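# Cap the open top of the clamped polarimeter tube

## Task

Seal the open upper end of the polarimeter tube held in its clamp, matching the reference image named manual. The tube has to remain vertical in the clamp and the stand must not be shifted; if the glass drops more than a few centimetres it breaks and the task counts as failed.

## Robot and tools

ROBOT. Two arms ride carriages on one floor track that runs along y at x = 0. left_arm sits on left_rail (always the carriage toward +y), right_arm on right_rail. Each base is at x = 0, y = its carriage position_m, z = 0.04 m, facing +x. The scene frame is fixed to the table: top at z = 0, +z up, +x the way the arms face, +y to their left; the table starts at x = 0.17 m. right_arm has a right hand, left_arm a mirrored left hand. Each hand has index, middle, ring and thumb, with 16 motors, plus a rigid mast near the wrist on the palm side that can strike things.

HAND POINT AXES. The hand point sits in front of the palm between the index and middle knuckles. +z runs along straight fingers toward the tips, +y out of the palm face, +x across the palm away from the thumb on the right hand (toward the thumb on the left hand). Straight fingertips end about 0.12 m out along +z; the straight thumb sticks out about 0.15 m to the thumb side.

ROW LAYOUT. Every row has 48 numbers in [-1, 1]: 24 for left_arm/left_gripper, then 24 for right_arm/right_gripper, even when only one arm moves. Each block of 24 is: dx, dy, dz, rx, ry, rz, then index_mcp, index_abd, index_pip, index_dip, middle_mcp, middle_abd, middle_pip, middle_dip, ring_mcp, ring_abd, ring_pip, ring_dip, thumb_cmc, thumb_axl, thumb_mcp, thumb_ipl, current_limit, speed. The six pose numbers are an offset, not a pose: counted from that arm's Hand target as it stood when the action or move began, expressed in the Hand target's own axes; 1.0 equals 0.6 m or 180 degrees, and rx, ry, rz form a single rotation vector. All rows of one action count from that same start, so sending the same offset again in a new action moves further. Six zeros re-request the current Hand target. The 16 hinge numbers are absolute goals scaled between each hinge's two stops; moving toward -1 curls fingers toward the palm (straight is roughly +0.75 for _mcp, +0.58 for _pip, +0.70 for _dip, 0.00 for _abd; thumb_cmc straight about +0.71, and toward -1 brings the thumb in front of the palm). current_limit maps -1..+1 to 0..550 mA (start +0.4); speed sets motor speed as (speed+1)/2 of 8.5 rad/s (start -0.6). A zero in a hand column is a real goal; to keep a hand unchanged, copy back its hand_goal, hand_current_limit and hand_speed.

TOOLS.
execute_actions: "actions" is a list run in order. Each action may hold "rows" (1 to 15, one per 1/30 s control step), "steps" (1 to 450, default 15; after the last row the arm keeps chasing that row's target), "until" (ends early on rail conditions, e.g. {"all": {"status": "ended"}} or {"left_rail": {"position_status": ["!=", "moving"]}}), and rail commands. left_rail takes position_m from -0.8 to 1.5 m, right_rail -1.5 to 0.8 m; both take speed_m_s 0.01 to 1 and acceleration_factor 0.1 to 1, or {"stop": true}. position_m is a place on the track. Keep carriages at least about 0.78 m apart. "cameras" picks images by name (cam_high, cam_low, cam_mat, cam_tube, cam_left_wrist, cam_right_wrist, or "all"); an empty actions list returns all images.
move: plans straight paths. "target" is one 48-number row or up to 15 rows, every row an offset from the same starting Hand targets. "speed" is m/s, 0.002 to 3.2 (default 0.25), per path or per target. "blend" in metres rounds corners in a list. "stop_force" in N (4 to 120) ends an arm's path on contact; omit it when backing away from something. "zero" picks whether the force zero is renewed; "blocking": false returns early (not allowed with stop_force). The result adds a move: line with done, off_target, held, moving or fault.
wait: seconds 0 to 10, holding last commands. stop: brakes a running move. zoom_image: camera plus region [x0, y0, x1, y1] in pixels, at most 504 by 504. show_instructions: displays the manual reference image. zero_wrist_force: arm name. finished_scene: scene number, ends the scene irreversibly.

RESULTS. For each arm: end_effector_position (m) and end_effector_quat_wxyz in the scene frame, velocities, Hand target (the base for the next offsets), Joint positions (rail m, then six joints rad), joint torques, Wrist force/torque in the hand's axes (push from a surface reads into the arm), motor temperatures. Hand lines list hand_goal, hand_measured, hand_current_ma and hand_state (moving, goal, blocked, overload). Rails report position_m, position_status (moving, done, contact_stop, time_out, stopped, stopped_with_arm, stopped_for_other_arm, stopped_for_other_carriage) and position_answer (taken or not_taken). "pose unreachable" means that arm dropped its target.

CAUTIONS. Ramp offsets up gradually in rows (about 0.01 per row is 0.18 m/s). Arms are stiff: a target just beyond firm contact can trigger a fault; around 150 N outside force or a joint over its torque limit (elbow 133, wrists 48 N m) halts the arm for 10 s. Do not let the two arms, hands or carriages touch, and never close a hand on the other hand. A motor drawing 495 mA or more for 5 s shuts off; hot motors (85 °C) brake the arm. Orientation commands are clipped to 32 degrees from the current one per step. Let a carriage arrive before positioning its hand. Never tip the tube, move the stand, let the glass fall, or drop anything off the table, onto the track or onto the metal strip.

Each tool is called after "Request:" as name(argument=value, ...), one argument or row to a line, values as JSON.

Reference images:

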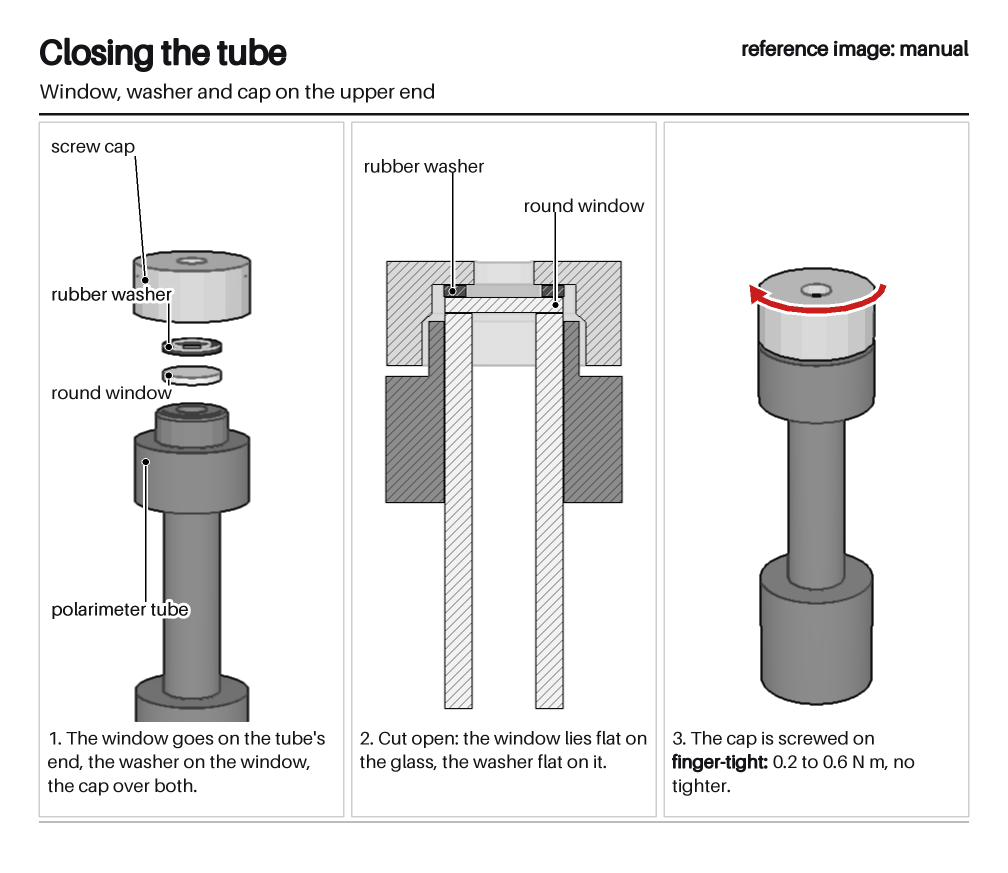

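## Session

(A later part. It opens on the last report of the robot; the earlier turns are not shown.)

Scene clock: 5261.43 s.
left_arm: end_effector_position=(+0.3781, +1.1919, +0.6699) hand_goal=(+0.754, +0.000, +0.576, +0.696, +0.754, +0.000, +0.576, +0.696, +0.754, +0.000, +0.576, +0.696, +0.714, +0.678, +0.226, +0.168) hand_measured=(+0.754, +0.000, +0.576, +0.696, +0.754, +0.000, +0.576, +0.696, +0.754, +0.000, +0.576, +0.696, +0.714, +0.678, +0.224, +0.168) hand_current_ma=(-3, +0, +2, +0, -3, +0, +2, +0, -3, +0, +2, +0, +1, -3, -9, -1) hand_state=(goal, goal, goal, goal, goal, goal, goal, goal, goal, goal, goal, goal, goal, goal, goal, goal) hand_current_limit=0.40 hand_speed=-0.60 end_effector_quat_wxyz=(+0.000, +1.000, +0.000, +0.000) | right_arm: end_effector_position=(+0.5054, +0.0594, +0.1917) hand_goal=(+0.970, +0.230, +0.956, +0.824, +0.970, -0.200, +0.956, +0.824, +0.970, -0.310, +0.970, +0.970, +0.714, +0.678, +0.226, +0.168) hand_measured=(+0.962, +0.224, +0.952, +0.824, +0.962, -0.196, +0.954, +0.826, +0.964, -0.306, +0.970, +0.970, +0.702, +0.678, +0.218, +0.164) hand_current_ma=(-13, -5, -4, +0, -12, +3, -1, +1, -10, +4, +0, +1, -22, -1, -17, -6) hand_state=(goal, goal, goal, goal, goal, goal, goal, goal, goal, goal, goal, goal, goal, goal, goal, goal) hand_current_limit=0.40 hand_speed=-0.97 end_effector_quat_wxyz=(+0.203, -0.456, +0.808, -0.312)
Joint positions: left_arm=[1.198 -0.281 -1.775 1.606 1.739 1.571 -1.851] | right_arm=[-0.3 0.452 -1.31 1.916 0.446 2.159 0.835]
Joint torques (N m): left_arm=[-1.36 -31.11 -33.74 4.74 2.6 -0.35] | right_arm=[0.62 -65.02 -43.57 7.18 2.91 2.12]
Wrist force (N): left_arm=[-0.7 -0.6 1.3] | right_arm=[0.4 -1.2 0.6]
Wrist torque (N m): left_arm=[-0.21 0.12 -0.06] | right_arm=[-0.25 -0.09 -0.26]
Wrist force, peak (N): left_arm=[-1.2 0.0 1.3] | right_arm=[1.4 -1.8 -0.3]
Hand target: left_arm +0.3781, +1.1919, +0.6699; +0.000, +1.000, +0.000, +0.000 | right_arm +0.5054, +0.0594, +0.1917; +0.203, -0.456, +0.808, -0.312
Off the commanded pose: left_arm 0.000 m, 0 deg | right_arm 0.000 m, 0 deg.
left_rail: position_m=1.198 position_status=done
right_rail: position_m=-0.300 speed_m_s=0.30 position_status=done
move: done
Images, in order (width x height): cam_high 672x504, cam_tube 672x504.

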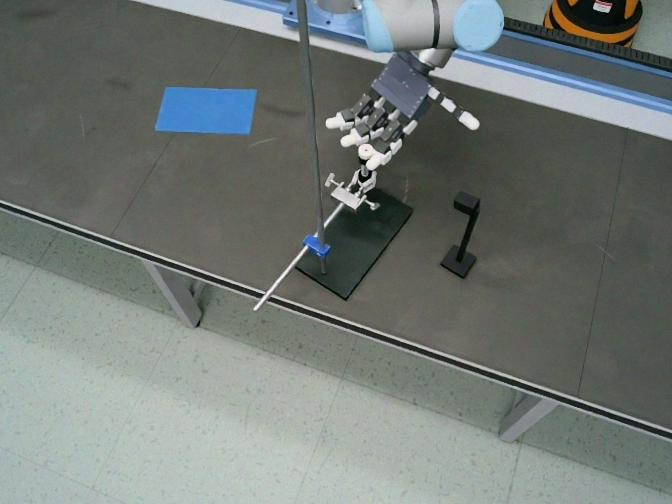

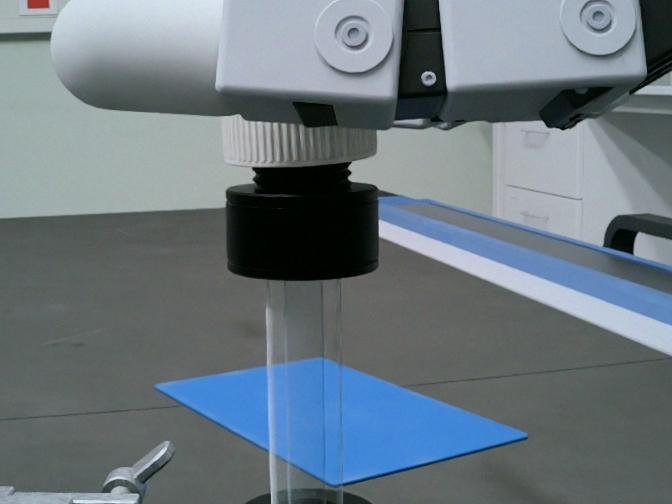

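Request:
move(
  target=[
    [0,0,0,0,0,0,0.754,0,0.576,0.696,0.754,0,0.576,0.696,0.754,0,0.576,0.696,0.714,0.678,0.226,0.168,0.4,-0.6,0.03322,-0.00255,0.000432,-0.001938,-0.030689,-0.032169,0.97,0.23,0.956,0.823,0.97,-0.2,0.956,0.823,0.97,-0.31,0.97,0.97,0.714,0.678,0.226,0.168,0.4,-0.97],
    [0,0,0,0,0,0,0.754,0,0.576,0.696,0.754,0,0.576,0.696,0.754,0,0.576,0.696,0.714,0.678,0.226,0.168,0.4,-0.6,0.06581,-0.008413,0.004061,-0.003876,-0.061378,-0.064338,0.97,0.23,0.956,0.823,0.97,-0.2,0.956,0.823,0.97,-0.31,0.97,0.97,0.714,0.678,0.226,0.168,0.4,-0.97],
    [0,0,0,0,0,0,0.754,0,0.576,0.696,0.754,0,0.576,0.696,0.754,0,0.576,0.696,0.714,0.678,0.226,0.168,0.4,-0.6,0.09714,-0.017475,0.010817,-0.005813,-0.092067,-0.096507,0.97,0.23,0.956,0.823,0.97,-0.2,0.956,0.823,0.97,-0.31,0.97,0.97,0.714,0.678,0.226,0.168,0.4,-0.97],
    [0,0,0,0,0,0,0.754,0,0.576,0.696,0.754,0,0.576,0.696,0.754,0,0.576,0.696,0.714,0.678,0.226,0.168,0.4,-0.6,0.1266,-0.029557,0.020568,-0.007751,-0.122756,-0.128676,0.97,0.23,0.956,0.823,0.97,-0.2,0.956,0.823,0.97,-0.31,0.97,0.97,0.714,0.678,0.226,0.168,0.4,-0.97],
    [0,0,0,0,0,0,0.754,0,0.576,0.696,0.754,0,0.576,0.696,0.754,0,0.576,0.696,0.714,0.678,0.226,0.168,0.4,-0.6,0.15361,-0.044426,0.033126,-0.009689,-0.153444,-0.160844,0.97,0.23,0.956,0.823,0.97,-0.2,0.956,0.823,0.97,-0.31,0.97,0.97,0.714,0.678,0.226,0.168,0.4,-0.97],
    [0,0,0,0,0,0,0.754,0,0.576,0.696,0.754,0,0.576,0.696,0.754,0,0.576,0.696,0.714,0.678,0.226,0.168,0.4,-0.6,0.17766,-0.061794,0.048246,-0.011627,-0.184133,-0.193013,0.97,0.23,0.956,0.823,0.97,-0.2,0.956,0.823,0.97,-0.31,0.97,0.97,0.714,0.678,0.226,0.168,0.4,-0.97],
    [0,0,0,0,0,0,0.754,0,0.576,0.696,0.754,0,0.576,0.696,0.754,0,0.576,0.696,0.714,0.678,0.226,0.168,0.4,-0.6,0.19826,-0.081322,0.065633,-0.013564,-0.214822,-0.225182,0.97,0.23,0.956,0.823,0.97,-0.2,0.956,0.823,0.97,-0.31,0.97,0.97,0.714,0.678,0.226,0.168,0.4,-0.97],
    [0,0,0,0,0,0,0.754,0,0.576,0.696,0.754,0,0.576,0.696,0.754,0,0.576,0.696,0.714,0.678,0.226,0.168,0.4,-0.6,0.21503,-0.102627,0.084949,-0.015502,-0.245511,-0.257351,0.97,0.23,0.956,0.823,0.97,-0.2,0.956,0.823,0.97,-0.31,0.97,0.97,0.714,0.678,0.226,0.168,0.4,-0.97],
    [0,0,0,0,0,0,0.754,0,0.576,0.696,0.754,0,0.576,0.696,0.754,0,0.576,0.696,0.714,0.678,0.226,0.168,0.4,-0.6,0.22763,-0.125298,0.105817,-0.01744,-0.2762,-0.28952,0.97,0.23,0.956,0.823,0.97,-0.2,0.956,0.823,0.97,-0.31,0.97,0.97,0.714,0.678,0.226,0.168,0.4,-0.97],
    [0,0,0,0,0,0,0.754,0,0.576,0.696,0.754,0,0.576,0.696,0.754,0,0.576,0.696,0.714,0.678,0.226,0.168,0.4,-0.6,0.23582,-0.148893,0.127832,-0.019378,-0.306889,-0.321689,0.97,0.23,0.956,0.823,0.97,-0.2,0.956,0.823,0.97,-0.31,0.97,0.97,0.714,0.678,0.226,0.168,0.4,-0.97],
    [0,0,0,0,0,0,0.754,0,0.576,0.696,0.754,0,0.576,0.696,0.754,0,0.576,0.696,0.714,0.678,0.226,0.168,0.4,-0.6,0.23944,-0.172952,0.150566,-0.021315,-0.337578,-0.353858,0.97,0.23,0.956,0.823,0.97,-0.2,0.956,0.823,0.97,-0.31,0.97,0.97,0.714,0.678,0.226,0.168,0.4,-0.97],
    [0,0,0,0,0,0,0.754,0,0.576,0.696,0.754,0,0.576,0.696,0.754,0,0.576,0.696,0.714,0.678,0.226,0.168,0.4,-0.6,0.23841,-0.197005,0.173574,-0.023253,-0.368267,-0.386027,0.97,0.23,0.956,0.823,0.97,-0.2,0.956,0.823,0.97,-0.31,0.97,0.97,0.714,0.678,0.226,0.168,0.4,-0.97],
    [0,0,0,0,0,0,0.754,0,0.576,0.696,0.754,0,0.576,0.696,0.754,0,0.576,0.696,0.714,0.678,0.226,0.168,0.4,-0.6,0.23277,-0.220588,0.196413,-0.025191,-0.398956,-0.418196,0.97,0.23,0.956,0.823,0.97,-0.2,0.956,0.823,0.97,-0.31,0.97,0.97,0.714,0.678,0.226,0.168,0.4,-0.97],
    [0,0,0,0,0,0,0.754,0,0.576,0.696,0.754,0,0.576,0.696,0.754,0,0.576,0.696,0.714,0.678,0.226,0.168,0.4,-0.6,0.22262,-0.243238,0.218633,-0.027129,-0.429645,-0.450365,0.97,0.23,0.956,0.823,0.97,-0.2,0.956,0.823,0.97,-0.31,0.97,0.97,0.714,0.678,0.226,0.168,0.4,-0.97],
    [0,0,0,0,0,0,0.754,0,0.576,0.696,0.754,0,0.576,0.696,0.754,0,0.576,0.696,0.714,0.678,0.226,0.168,0.4,-0.6,0.20815,-0.264516,0.239804,-0.029067,-0.460333,-0.482533,0.97,0.23,0.956,0.823,0.97,-0.2,0.956,0.823,0.97,-0.31,0.97,0.97,0.714,0.678,0.226,0.168,0.4,-0.97],
  ],
  speed=0.15,
  blend=0.006,
  cameras=["cam_tube", "cam_high"],
)

Request:
zoom_image(
  camera="cam_tube",
  region=[200, 60, 400, 210],
)

Request:
zoom_image(
  camera="cam_high",
  region=[350, 136, 380, 166],
)

Scene clock: 5304.83 s.
left_arm: end_effector_position=(+0.3781, +1.1919, +0.6699) hand_goal=(+0.754, +0.000, +0.576, +0.696, +0.754, +0.000, +0.576, +0.696, +0.754, +0.000, +0.576, +0.696, +0.714, +0.678, +0.226, +0.168) hand_measured=(+0.754, +0.000, +0.576, +0.696, +0.754, +0.000, +0.576, +0.696, +0.754, +0.000, +0.576, +0.696, +0.714, +0.678, +0.224, +0.168) hand_current_ma=(-3, +0, +2, +0, -3, +0, +2, +0, -3, +0, +2, +0, +1, -3, -9, -1) hand_state=(goal, goal, goal, goal, goal, goal, goal, goal, goal, goal, goal, goal, goal, goal, goal, goal) hand_current_limit=0.40 hand_speed=-0.60 end_effector_quat_wxyz=(+0.000, +1.000, +0.000, +0.000) | right_arm: end_effector_position=(+0.6279, -0.1561, +0.1918) hand_goal=(+0.970, +0.230, +0.956, +0.824, +0.970, -0.200, +0.956, +0.824, +0.970, -0.310, +0.970, +0.970, +0.714, +0.678, +0.226, +0.168) hand_measured=(+0.962, +0.226, +0.952, +0.824, +0.962, -0.196, +0.954, +0.826, +0.964, -0.306, +0.970, +0.970, +0.702, +0.678, +0.218, +0.164) hand_current_ma=(-13, -5, -4, +0, -12, +3, -1, +1, -10, +4, +0, +1, -22, -1, -17, -6) hand_state=(goal, goal, goal, goal, goal, goal, goal, goal, goal, goal, goal, goal, goal, goal, goal, goal) hand_current_limit=0.40 hand_speed=-0.97 end_effector_quat_wxyz=(-0.372, +0.928, -0.008, -0.020)
Joint positions: left_arm=[1.198 -0.281 -1.775 1.606 1.739 1.571 -1.851] | right_arm=[-0.3 -0.213 -1.049 1.714 1.146 0.84 -1.859]
Joint torques (N m): left_arm=[-0.91 -30.81 -34.07 4.46 2.7 -0.34] | right_arm=[15.69 -50.45 -39.56 9.4 0.82 -3.32]
Wrist force (N): left_arm=[-0.7 -0.1 1.3] | right_arm=[0.6 -1.3 0.8]
Wrist torque (N m): left_arm=[-0.16 0.12 -0.07] | right_arm=[-0.30 -0.17 -0.07]
Wrist force, peak (N): left_arm=[-0.9 0.1 1.7] | right_arm=[0.7 -2.0 0.6]
Hand target: left_arm +0.3781, +1.1919, +0.6699; +0.000, +1.000, +0.000, +0.000 | right_arm +0.6279, -0.1561, +0.1918; -0.372, +0.928, -0.008, -0.020
Off the commanded pose: left_arm 0.000 m, 0 deg | right_arm 0.000 m, 0 deg.
left_rail: position_m=1.198 position_status=done
right_rail: position_m=-0.300 speed_m_s=0.30 position_status=done
move: done
Images, in order (width x height): cam_high 672x504, cam_tube 672x504.

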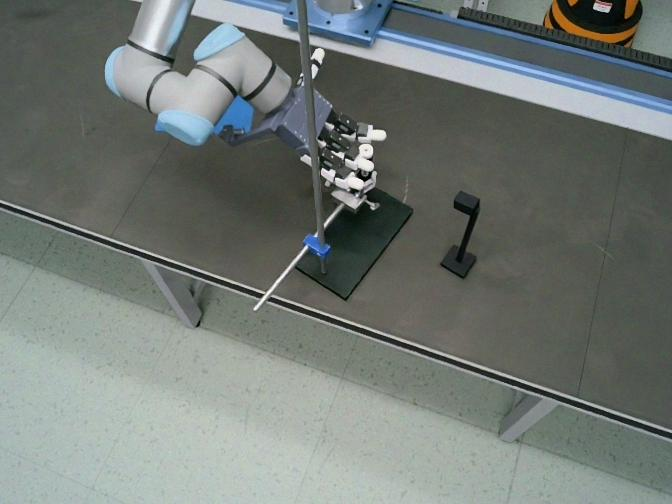

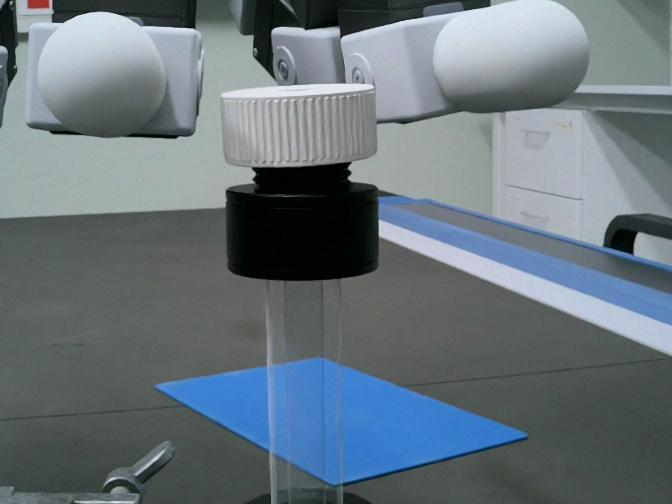

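Scaled by 2.520 from the camera's 672x504 image, which has a finer 960x720 frame.

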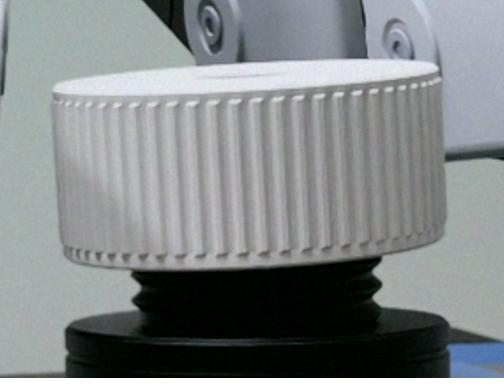

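Scaled by 16.800 from the camera's 672x504 image, which has a finer 960x720 frame.

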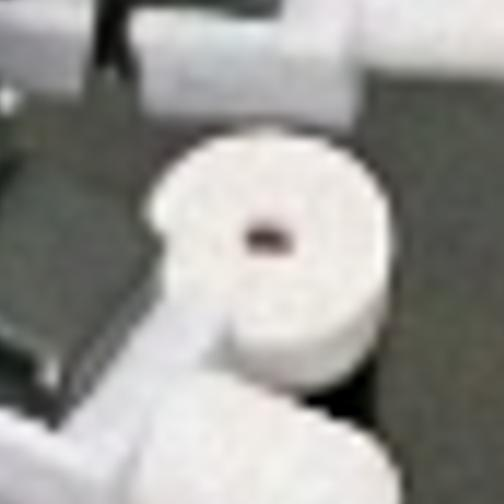

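Request:
move(
  target=[
    [0,0,0,0,0,0,0.754,0,0.576,0.696,0.754,0,0.576,0.696,0.754,0,0.576,0.696,0.714,0.678,0.226,0.168,0.4,-0.6,-0.03328,-0.000864,0.00283,0.001938,0.030689,0.032169,0.97,0.23,0.956,0.823,0.97,-0.2,0.956,0.823,0.97,-0.31,0.97,0.97,0.714,0.678,0.226,0.168,0.4,-0.97],
    [0,0,0,0,0,0,0.754,0,0.576,0.696,0.754,0,0.576,0.696,0.754,0,0.576,0.696,0.714,0.678,0.226,0.168,0.4,-0.6,-0.06589,-0.005082,0.008819,0.003876,0.061378,0.064338,0.97,0.23,0.956,0.823,0.97,-0.2,0.956,0.823,0.97,-0.31,0.97,0.97,0.714,0.678,0.226,0.168,0.4,-0.97],
    [0,0,0,0,0,0,0.754,0,0.576,0.696,0.754,0,0.576,0.696,0.754,0,0.576,0.696,0.714,0.678,0.226,0.168,0.4,-0.6,-0.09718,-0.012574,0.017851,0.005813,0.092067,0.096507,0.97,0.23,0.956,0.823,0.97,-0.2,0.956,0.823,0.97,-0.31,0.97,0.97,0.714,0.678,0.226,0.168,0.4,-0.97],
    [0,0,0,0,0,0,0.754,0,0.576,0.696,0.754,0,0.576,0.696,0.754,0,0.576,0.696,0.714,0.678,0.226,0.168,0.4,-0.6,-0.12655,-0.023192,0.02975,0.007751,0.122756,0.128676,0.97,0.23,0.956,0.823,0.97,-0.2,0.956,0.823,0.97,-0.31,0.97,0.97,0.714,0.678,0.226,0.168,0.4,-0.97],
    [0,0,0,0,0,0,0.754,0,0.576,0.696,0.754,0,0.576,0.696,0.754,0,0.576,0.696,0.714,0.678,0.226,0.168,0.4,-0.6,-0.15343,-0.036729,0.044284,0.009689,0.153444,0.160844,0.97,0.23,0.956,0.823,0.97,-0.2,0.956,0.823,0.97,-0.31,0.97,0.97,0.714,0.678,0.226,0.168,0.4,-0.97],
    [0,0,0,0,0,0,0.754,0,0.576,0.696,0.754,0,0.576,0.696,0.754,0,0.576,0.696,0.714,0.678,0.226,0.168,0.4,-0.6,-0.17729,-0.052922,0.06117,0.011627,0.184133,0.193013,0.97,0.23,0.956,0.823,0.97,-0.2,0.956,0.823,0.97,-0.31,0.97,0.97,0.714,0.678,0.226,0.168,0.4,-0.97],
    [0,0,0,0,0,0,0.754,0,0.576,0.696,0.754,0,0.576,0.696,0.754,0,0.576,0.696,0.714,0.678,0.226,0.168,0.4,-0.6,-0.19767,-0.071457,0.080081,0.013564,0.214822,0.225182,0.97,0.23,0.956,0.823,0.97,-0.2,0.956,0.823,0.97,-0.31,0.97,0.97,0.714,0.678,0.226,0.168,0.4,-0.97],
    [0,0,0,0,0,0,0.754,0,0.576,0.696,0.754,0,0.576,0.696,0.754,0,0.576,0.696,0.714,0.678,0.226,0.168,0.4,-0.6,-0.21418,-0.091971,0.100645,0.015502,0.245511,0.257351,0.97,0.23,0.956,0.823,0.97,-0.2,0.956,0.823,0.97,-0.31,0.97,0.97,0.714,0.678,0.226,0.168,0.4,-0.97],
    [0,0,0,0,0,0,0.754,0,0.576,0.696,0.754,0,0.576,0.696,0.754,0,0.576,0.696,0.714,0.678,0.226,0.168,0.4,-0.6,-0.22649,-0.114067,0.122467,0.01744,0.2762,0.28952,0.97,0.23,0.956,0.823,0.97,-0.2,0.956,0.823,0.97,-0.31,0.97,0.97,0.714,0.678,0.226,0.168,0.4,-0.97],
    [0,0,0,0,0,0,0.754,0,0.576,0.696,0.754,0,0.576,0.696,0.754,0,0.576,0.696,0.714,0.678,0.226,0.168,0.4,-0.6,-0.23436,-0.137314,0.145118,0.019378,0.306889,0.321689,0.97,0.23,0.956,0.823,0.97,-0.2,0.956,0.823,0.97,-0.31,0.97,0.97,0.714,0.678,0.226,0.168,0.4,-0.97],
    [0,0,0,0,0,0,0.754,0,0.576,0.696,0.754,0,0.576,0.696,0.754,0,0.576,0.696,0.714,0.678,0.226,0.168,0.4,-0.6,-0.23764,-0.161259,0.16816,0.021315,0.337578,0.353858,0.97,0.23,0.956,0.823,0.97,-0.2,0.956,0.823,0.97,-0.31,0.97,0.97,0.714,0.678,0.226,0.168,0.4,-0.97],
    [0,0,0,0,0,0,0.754,0,0.576,0.696,0.754,0,0.576,0.696,0.754,0,0.576,0.696,0.714,0.678,0.226,0.168,0.4,-0.6,-0.23627,-0.185437,0.191142,0.023253,0.368267,0.386027,0.97,0.23,0.956,0.823,0.97,-0.2,0.956,0.823,0.97,-0.31,0.97,0.97,0.714,0.678,0.226,0.168,0.4,-0.97],
    [0,0,0,0,0,0,0.754,0,0.576,0.696,0.754,0,0.576,0.696,0.754,0,0.576,0.696,0.714,0.678,0.226,0.168,0.4,-0.6,-0.23027,-0.209376,0.213618,0.025191,0.398956,0.418196,0.97,0.23,0.956,0.823,0.97,-0.2,0.956,0.823,0.97,-0.31,0.97,0.97,0.714,0.678,0.226,0.168,0.4,-0.97],
    [0,0,0,0,0,0,0.754,0,0.576,0.696,0.754,0,0.576,0.696,0.754,0,0.576,0.696,0.714,0.678,0.226,0.168,0.4,-0.6,-0.21975,-0.232611,0.235151,0.027129,0.429645,0.450365,0.97,0.23,0.956,0.823,0.97,-0.2,0.956,0.823,0.97,-0.31,0.97,0.97,0.714,0.678,0.226,0.168,0.4,-0.97],
    [0,0,0,0,0,0,0.754,0,0.576,0.696,0.754,0,0.576,0.696,0.754,0,0.576,0.696,0.714,0.678,0.226,0.168,0.4,-0.6,-0.20493,-0.254691,0.255322,0.029067,0.460333,0.482533,0.97,0.23,0.956,0.823,0.97,-0.2,0.956,0.823,0.97,-0.31,0.97,0.97,0.714,0.678,0.226,0.168,0.4,-0.97],
  ],
  speed=0.15,
  blend=0.006,
  cameras=["cam_tube", "cam_high"],
)

Request:
zoom_image(
  camera="cam_high",
  region=[350, 136, 380, 166],
)

Scene clock: 5399.13 s.
left_arm: end_effector_position=(+0.3781, +1.1919, +0.6699) hand_goal=(+0.754, +0.000, +0.576, +0.696, +0.754, +0.000, +0.576, +0.696, +0.754, +0.000, +0.576, +0.696, +0.714, +0.678, +0.226, +0.168) hand_measured=(+0.754, +0.000, +0.576, +0.696, +0.754, +0.000, +0.576, +0.696, +0.754, +0.000, +0.576, +0.696, +0.714, +0.678, +0.224, +0.168) hand_current_ma=(-3, +0, +2, +0, -3, +0, +2, +0, -3, +0, +2, +0, +1, -3, -9, -1) hand_state=(goal, goal, goal, goal, goal, goal, goal, goal, goal, goal, goal, goal, goal, goal, goal, goal) hand_current_limit=0.40 hand_speed=-0.60 end_effector_quat_wxyz=(+0.000, +1.000, +0.000, +0.000) | right_arm: end_effector_position=(+0.5047, +0.0601, +0.1917) hand_goal=(+0.970, +0.230, +0.956, +0.824, +0.970, -0.200, +0.956, +0.824, +0.970, -0.310, +0.970, +0.970, +0.714, +0.678, +0.226, +0.168) hand_measured=(+0.962, +0.226, +0.952, +0.824, +0.962, -0.196, +0.954, +0.826, +0.964, -0.306, +0.970, +0.970, +0.702, +0.678, +0.218, +0.164) hand_current_ma=(-13, -5, -4, +0, -12, +3, -1, +1, -10, +4, +0, +1, -22, -1, -17, -6) hand_state=(goal, goal, goal, goal, goal, goal, goal, goal, goal, goal, goal, goal, goal, goal, goal, goal) hand_current_limit=0.40 hand_speed=-0.97 end_effector_quat_wxyz=(+0.203, -0.456, +0.808, -0.312)
Joint positions: left_arm=[1.198 -0.281 -1.775 1.606 1.739 1.571 -1.851] | right_arm=[-0.3 0.454 -1.31 1.917 0.447 2.16 0.837]
Joint torques (N m): left_arm=[-1.07 -31 -34.41 4.78 2.82 -0.3] | right_arm=[16.01 -37.46 -43.24 7.02 3.12 2.96]
Wrist force (N): left_arm=[-0.3 0.0 1.0] | right_arm=[0.7 -1.2 0.7]
Wrist torque (N m): left_arm=[-0.10 0.07 -0.05] | right_arm=[-0.26 -0.13 -0.24]
Wrist force, peak (N): left_arm=[-0.6 0.1 1.9] | right_arm=[1.0 -1.8 0.8]
Hand target: left_arm +0.3781, +1.1919, +0.6699; +0.000, +1.000, +0.000, +0.000 | right_arm +0.5047, +0.0601, +0.1917; +0.203, -0.456, +0.808, -0.312
Off the commanded pose: left_arm 0.000 m, 0 deg | right_arm 0.000 m, 0 deg.
left_rail: position_m=1.198 position_status=done
right_rail: position_m=-0.300 speed_m_s=0.30 position_status=done
move: done
Images, in order (width x height): cam_high 672x504, cam_tube 672x504.

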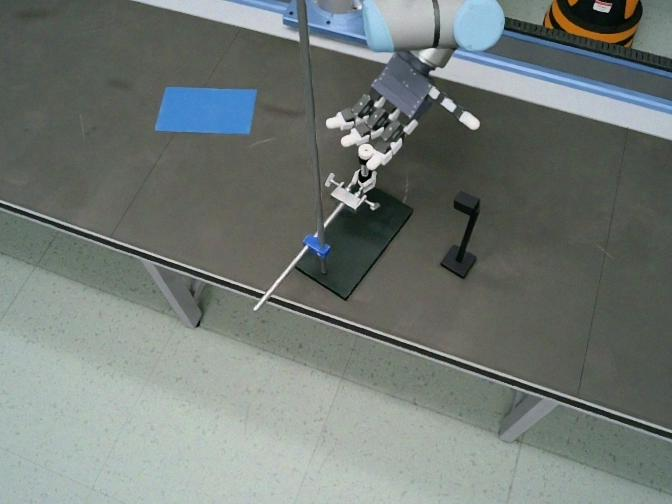

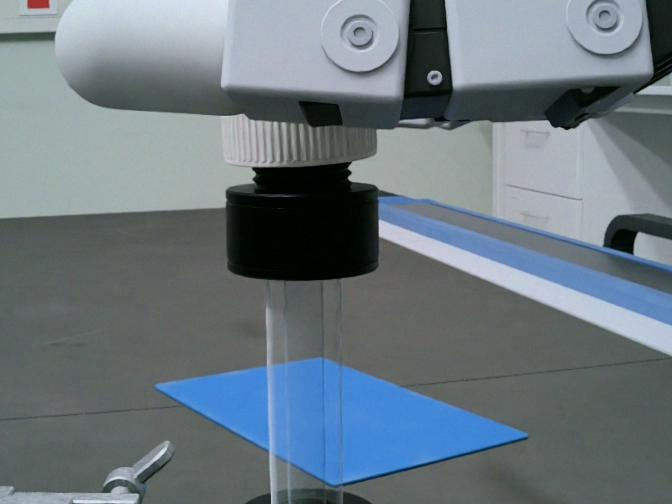

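Scaled by 16.800 from the camera's 672x504 image, which has a finer 960x720 frame.

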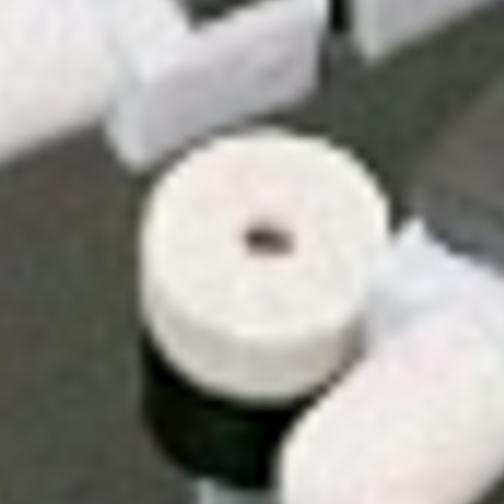

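Request:
move(
  target=[
    [0,0,0,0,0,0,0.754,0,0.576,0.696,0.754,0,0.576,0.696,0.754,0,0.576,0.696,0.714,0.678,0.226,0.168,0.4,-0.6,0.000196,0.003107,0.003257,0,0,0,0.97,0.23,0.956,0.823,0.97,-0.2,0.956,0.823,0.97,-0.31,0.97,0.97,0.714,0.678,0.226,0.168,0.4,-0.97],
    [0,0,0,0,0,0,0.754,0,0.576,0.696,0.754,0,0.576,0.696,0.754,0,0.576,0.696,0.714,0.678,0.226,0.168,0.4,-0.6,0.000196,0.003107,0.003257,0,0,0,0.97,0.05,0.956,0.823,0.97,-0.015,0.956,0.823,0.97,-0.31,0.97,0.97,0.714,0.678,0.226,0.168,0.4,-0.97],
  ],
  speed=0.02,
  cameras=[],
)

Request:
wait(
  seconds=0.7,
  cameras=["cam_tube", "cam_high"],
)

Request:
zoom_image(
  camera="cam_tube",
  region=[200, 60, 400, 210],
)

Request:
zoom_image(
  camera="cam_high",
  region=[350, 136, 380, 166],
)

Scene clock: 5414.00 s.
left_arm: end_effector_position=(+0.3781, +1.1919, +0.6699) hand_goal=(+0.754, +0.000, +0.576, +0.696, +0.754, +0.000, +0.576, +0.696, +0.754, +0.000, +0.576, +0.696, +0.714, +0.678, +0.226, +0.168) hand_measured=(+0.754, +0.000, +0.576, +0.696, +0.754, +0.000, +0.576, +0.696, +0.754, +0.000, +0.576, +0.696, +0.714, +0.678, +0.224, +0.168) hand_current_ma=(-3, +0, +2, +0, -3, +0, +2, +0, -3, +0, +2, +0, +1, -3, -9, -1) hand_state=(goal, goal, goal, goal, goal, goal, goal, goal, goal, goal, goal, goal, goal, goal, goal, goal) hand_current_limit=0.40 hand_speed=-0.60 end_effector_quat_wxyz=(+0.000, +1.000, +0.000, +0.000) | right_arm: end_effector_position=(+0.5047, +0.0601, +0.1890) hand_goal=(+0.970, +0.050, +0.956, +0.824, +0.970, -0.014, +0.956, +0.824, +0.970, -0.310, +0.970, +0.970, +0.714, +0.678, +0.226, +0.168) hand_measured=(+0.962, +0.140, +0.952, +0.824, +0.962, -0.110, +0.954, +0.826, +0.964, -0.306, +0.970, +0.970, +0.702, +0.678, +0.218, +0.164) hand_current_ma=(-13, +51, -4, +0, -13, -54, -1, +1, -10, +4, +0, +1, -22, -1, -17, -6) hand_state=(goal, moving, goal, goal, goal, moving, goal, goal, goal, goal, goal, goal, goal, goal, goal, goal) hand_current_limit=0.40 hand_speed=-0.97 end_effector_quat_wxyz=(+0.203, -0.456, +0.808, -0.312)
Joint positions: left_arm=[1.198 -0.281 -1.775 1.606 1.739 1.571 -1.851] | right_arm=[-0.3 0.454 -1.307 1.919 0.442 2.16 0.837]
Joint torques (N m): left_arm=[-0.94 -30.5 -34.08 4.63 2.8 -0.29] | right_arm=[15.32 -35.33 -25.21 -1.03 3.6 2.85]
Wrist force (N): left_arm=[-0.4 0.3 1.5] | right_arm=[0.8 -1.5 1.0]
Wrist torque (N m): left_arm=[-0.11 0.09 -0.05] | right_arm=[-0.29 -0.14 -0.22]
Wrist force, peak (N): left_arm=[-0.9 0.0 1.6] | right_arm=[0.5 -1.6 1.2]
Hand target: left_arm +0.3781, +1.1919, +0.6699; +0.000, +1.000, +0.000, +0.000 | right_arm +0.5047, +0.0601, +0.1890; +0.203, -0.456, +0.808, -0.312
Off the commanded pose: left_arm 0.000 m, 0 deg | right_arm 0.000 m, 0 deg.
left_rail: position_m=1.198 position_status=done
right_rail: position_m=-0.300 speed_m_s=0.30 position_status=done
move: done
No camera images: "cameras" was empty.

Scene clock: 5414.70 s.
left_arm: end_effector_position=(+0.3781, +1.1919, +0.6699) hand_goal=(+0.754, +0.000, +0.576, +0.696, +0.754, +0.000, +0.576, +0.696, +0.754, +0.000, +0.576, +0.696, +0.714, +0.678, +0.226, +0.168) hand_measured=(+0.754, +0.000, +0.576, +0.696, +0.754, +0.000, +0.576, +0.696, +0.754, +0.000, +0.576, +0.696, +0.714, +0.678, +0.224, +0.168) hand_current_ma=(-3, +0, +2, +0, -3, +0, +2, +0, -3, +0, +2, +0, +1, -3, -9, -1) hand_state=(goal, goal, goal, goal, goal, goal, goal, goal, goal, goal, goal, goal, goal, goal, goal, goal) hand_current_limit=0.40 hand_speed=-0.60 end_effector_quat_wxyz=(+0.000, +1.000, +0.000, +0.000) | right_arm: end_effector_position=(+0.5047, +0.0601, +0.1890) hand_goal=(+0.970, +0.050, +0.956, +0.824, +0.970, -0.014, +0.956, +0.824, +0.970, -0.310, +0.970, +0.970, +0.714, +0.678, +0.226, +0.168) hand_measured=(+0.962, +0.134, +0.954, +0.824, +0.960, -0.106, +0.954, +0.826, +0.964, -0.306, +0.970, +0.970, +0.702, +0.678, +0.218, +0.164) hand_current_ma=(-11, +221, -2, +0, -15, -246, -2, +1, -10, +4, +0, +1, -22, -1, -17, -6) hand_state=(goal, blocked, goal, goal, goal, blocked, goal, goal, goal, goal, goal, goal, goal, goal, goal, goal) hand_current_limit=0.40 hand_speed=-0.97 end_effector_quat_wxyz=(+0.203, -0.456, +0.808, -0.312)
Joint positions: left_arm=[1.198 -0.281 -1.775 1.606 1.739 1.571 -1.851] | right_arm=[-0.3 0.454 -1.307 1.919 0.442 2.16 0.837]
Joint torques (N m): left_arm=[-1.65 -30.1 -33.74 4.68 2.57 -0.36] | right_arm=[16.17 -36.29 -25.85 -1.07 3.43 2.66]
Wrist force (N): left_arm=[-0.2 -0.2 1.1] | right_arm=[1.1 -1.5 0.6]
Wrist torque (N m): left_arm=[-0.14 0.06 -0.03] | right_arm=[-0.22 -0.09 -0.18]
Wrist force, peak (N): left_arm=[-0.3 -0.3 1.7] | right_arm=[1.2 -1.6 0.7]
Hand target: left_arm +0.3781, +1.1919, +0.6699; +0.000, +1.000, +0.000, +0.000 | right_arm +0.5047, +0.0601, +0.1890; +0.203, -0.456, +0.808, -0.312
Off the commanded pose: left_arm 0.000 m, 0 deg | right_arm 0.000 m, 0 deg.
left_rail: position_m=1.198 position_status=done
right_rail: position_m=-0.300 speed_m_s=0.30 position_status=done
wait: 0.70 s
Images, in order (width x height): cam_high 672x504, cam_tube 672x504.

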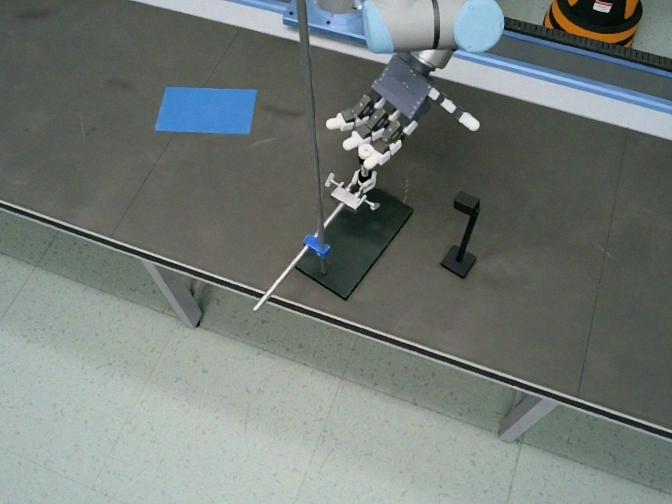

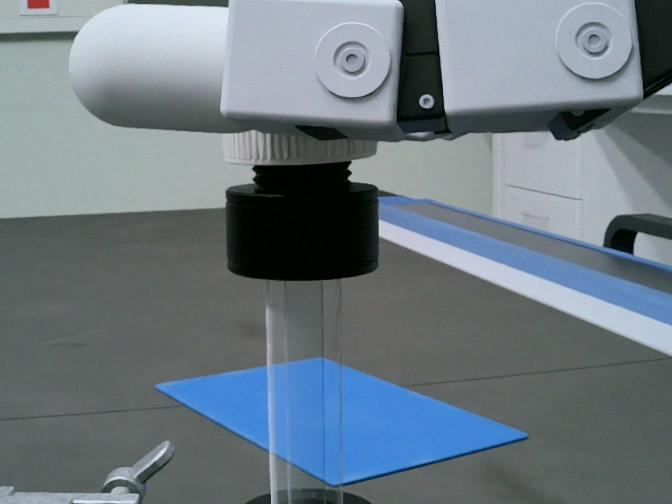

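Scaled by 2.520 from the camera's 672x504 image, which has a finer 960x720 frame.

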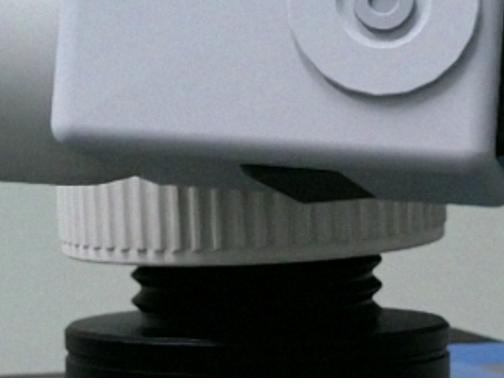

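Scaled by 16.800 from the camera's 672x504 image, which has a finer 960x720 frame.

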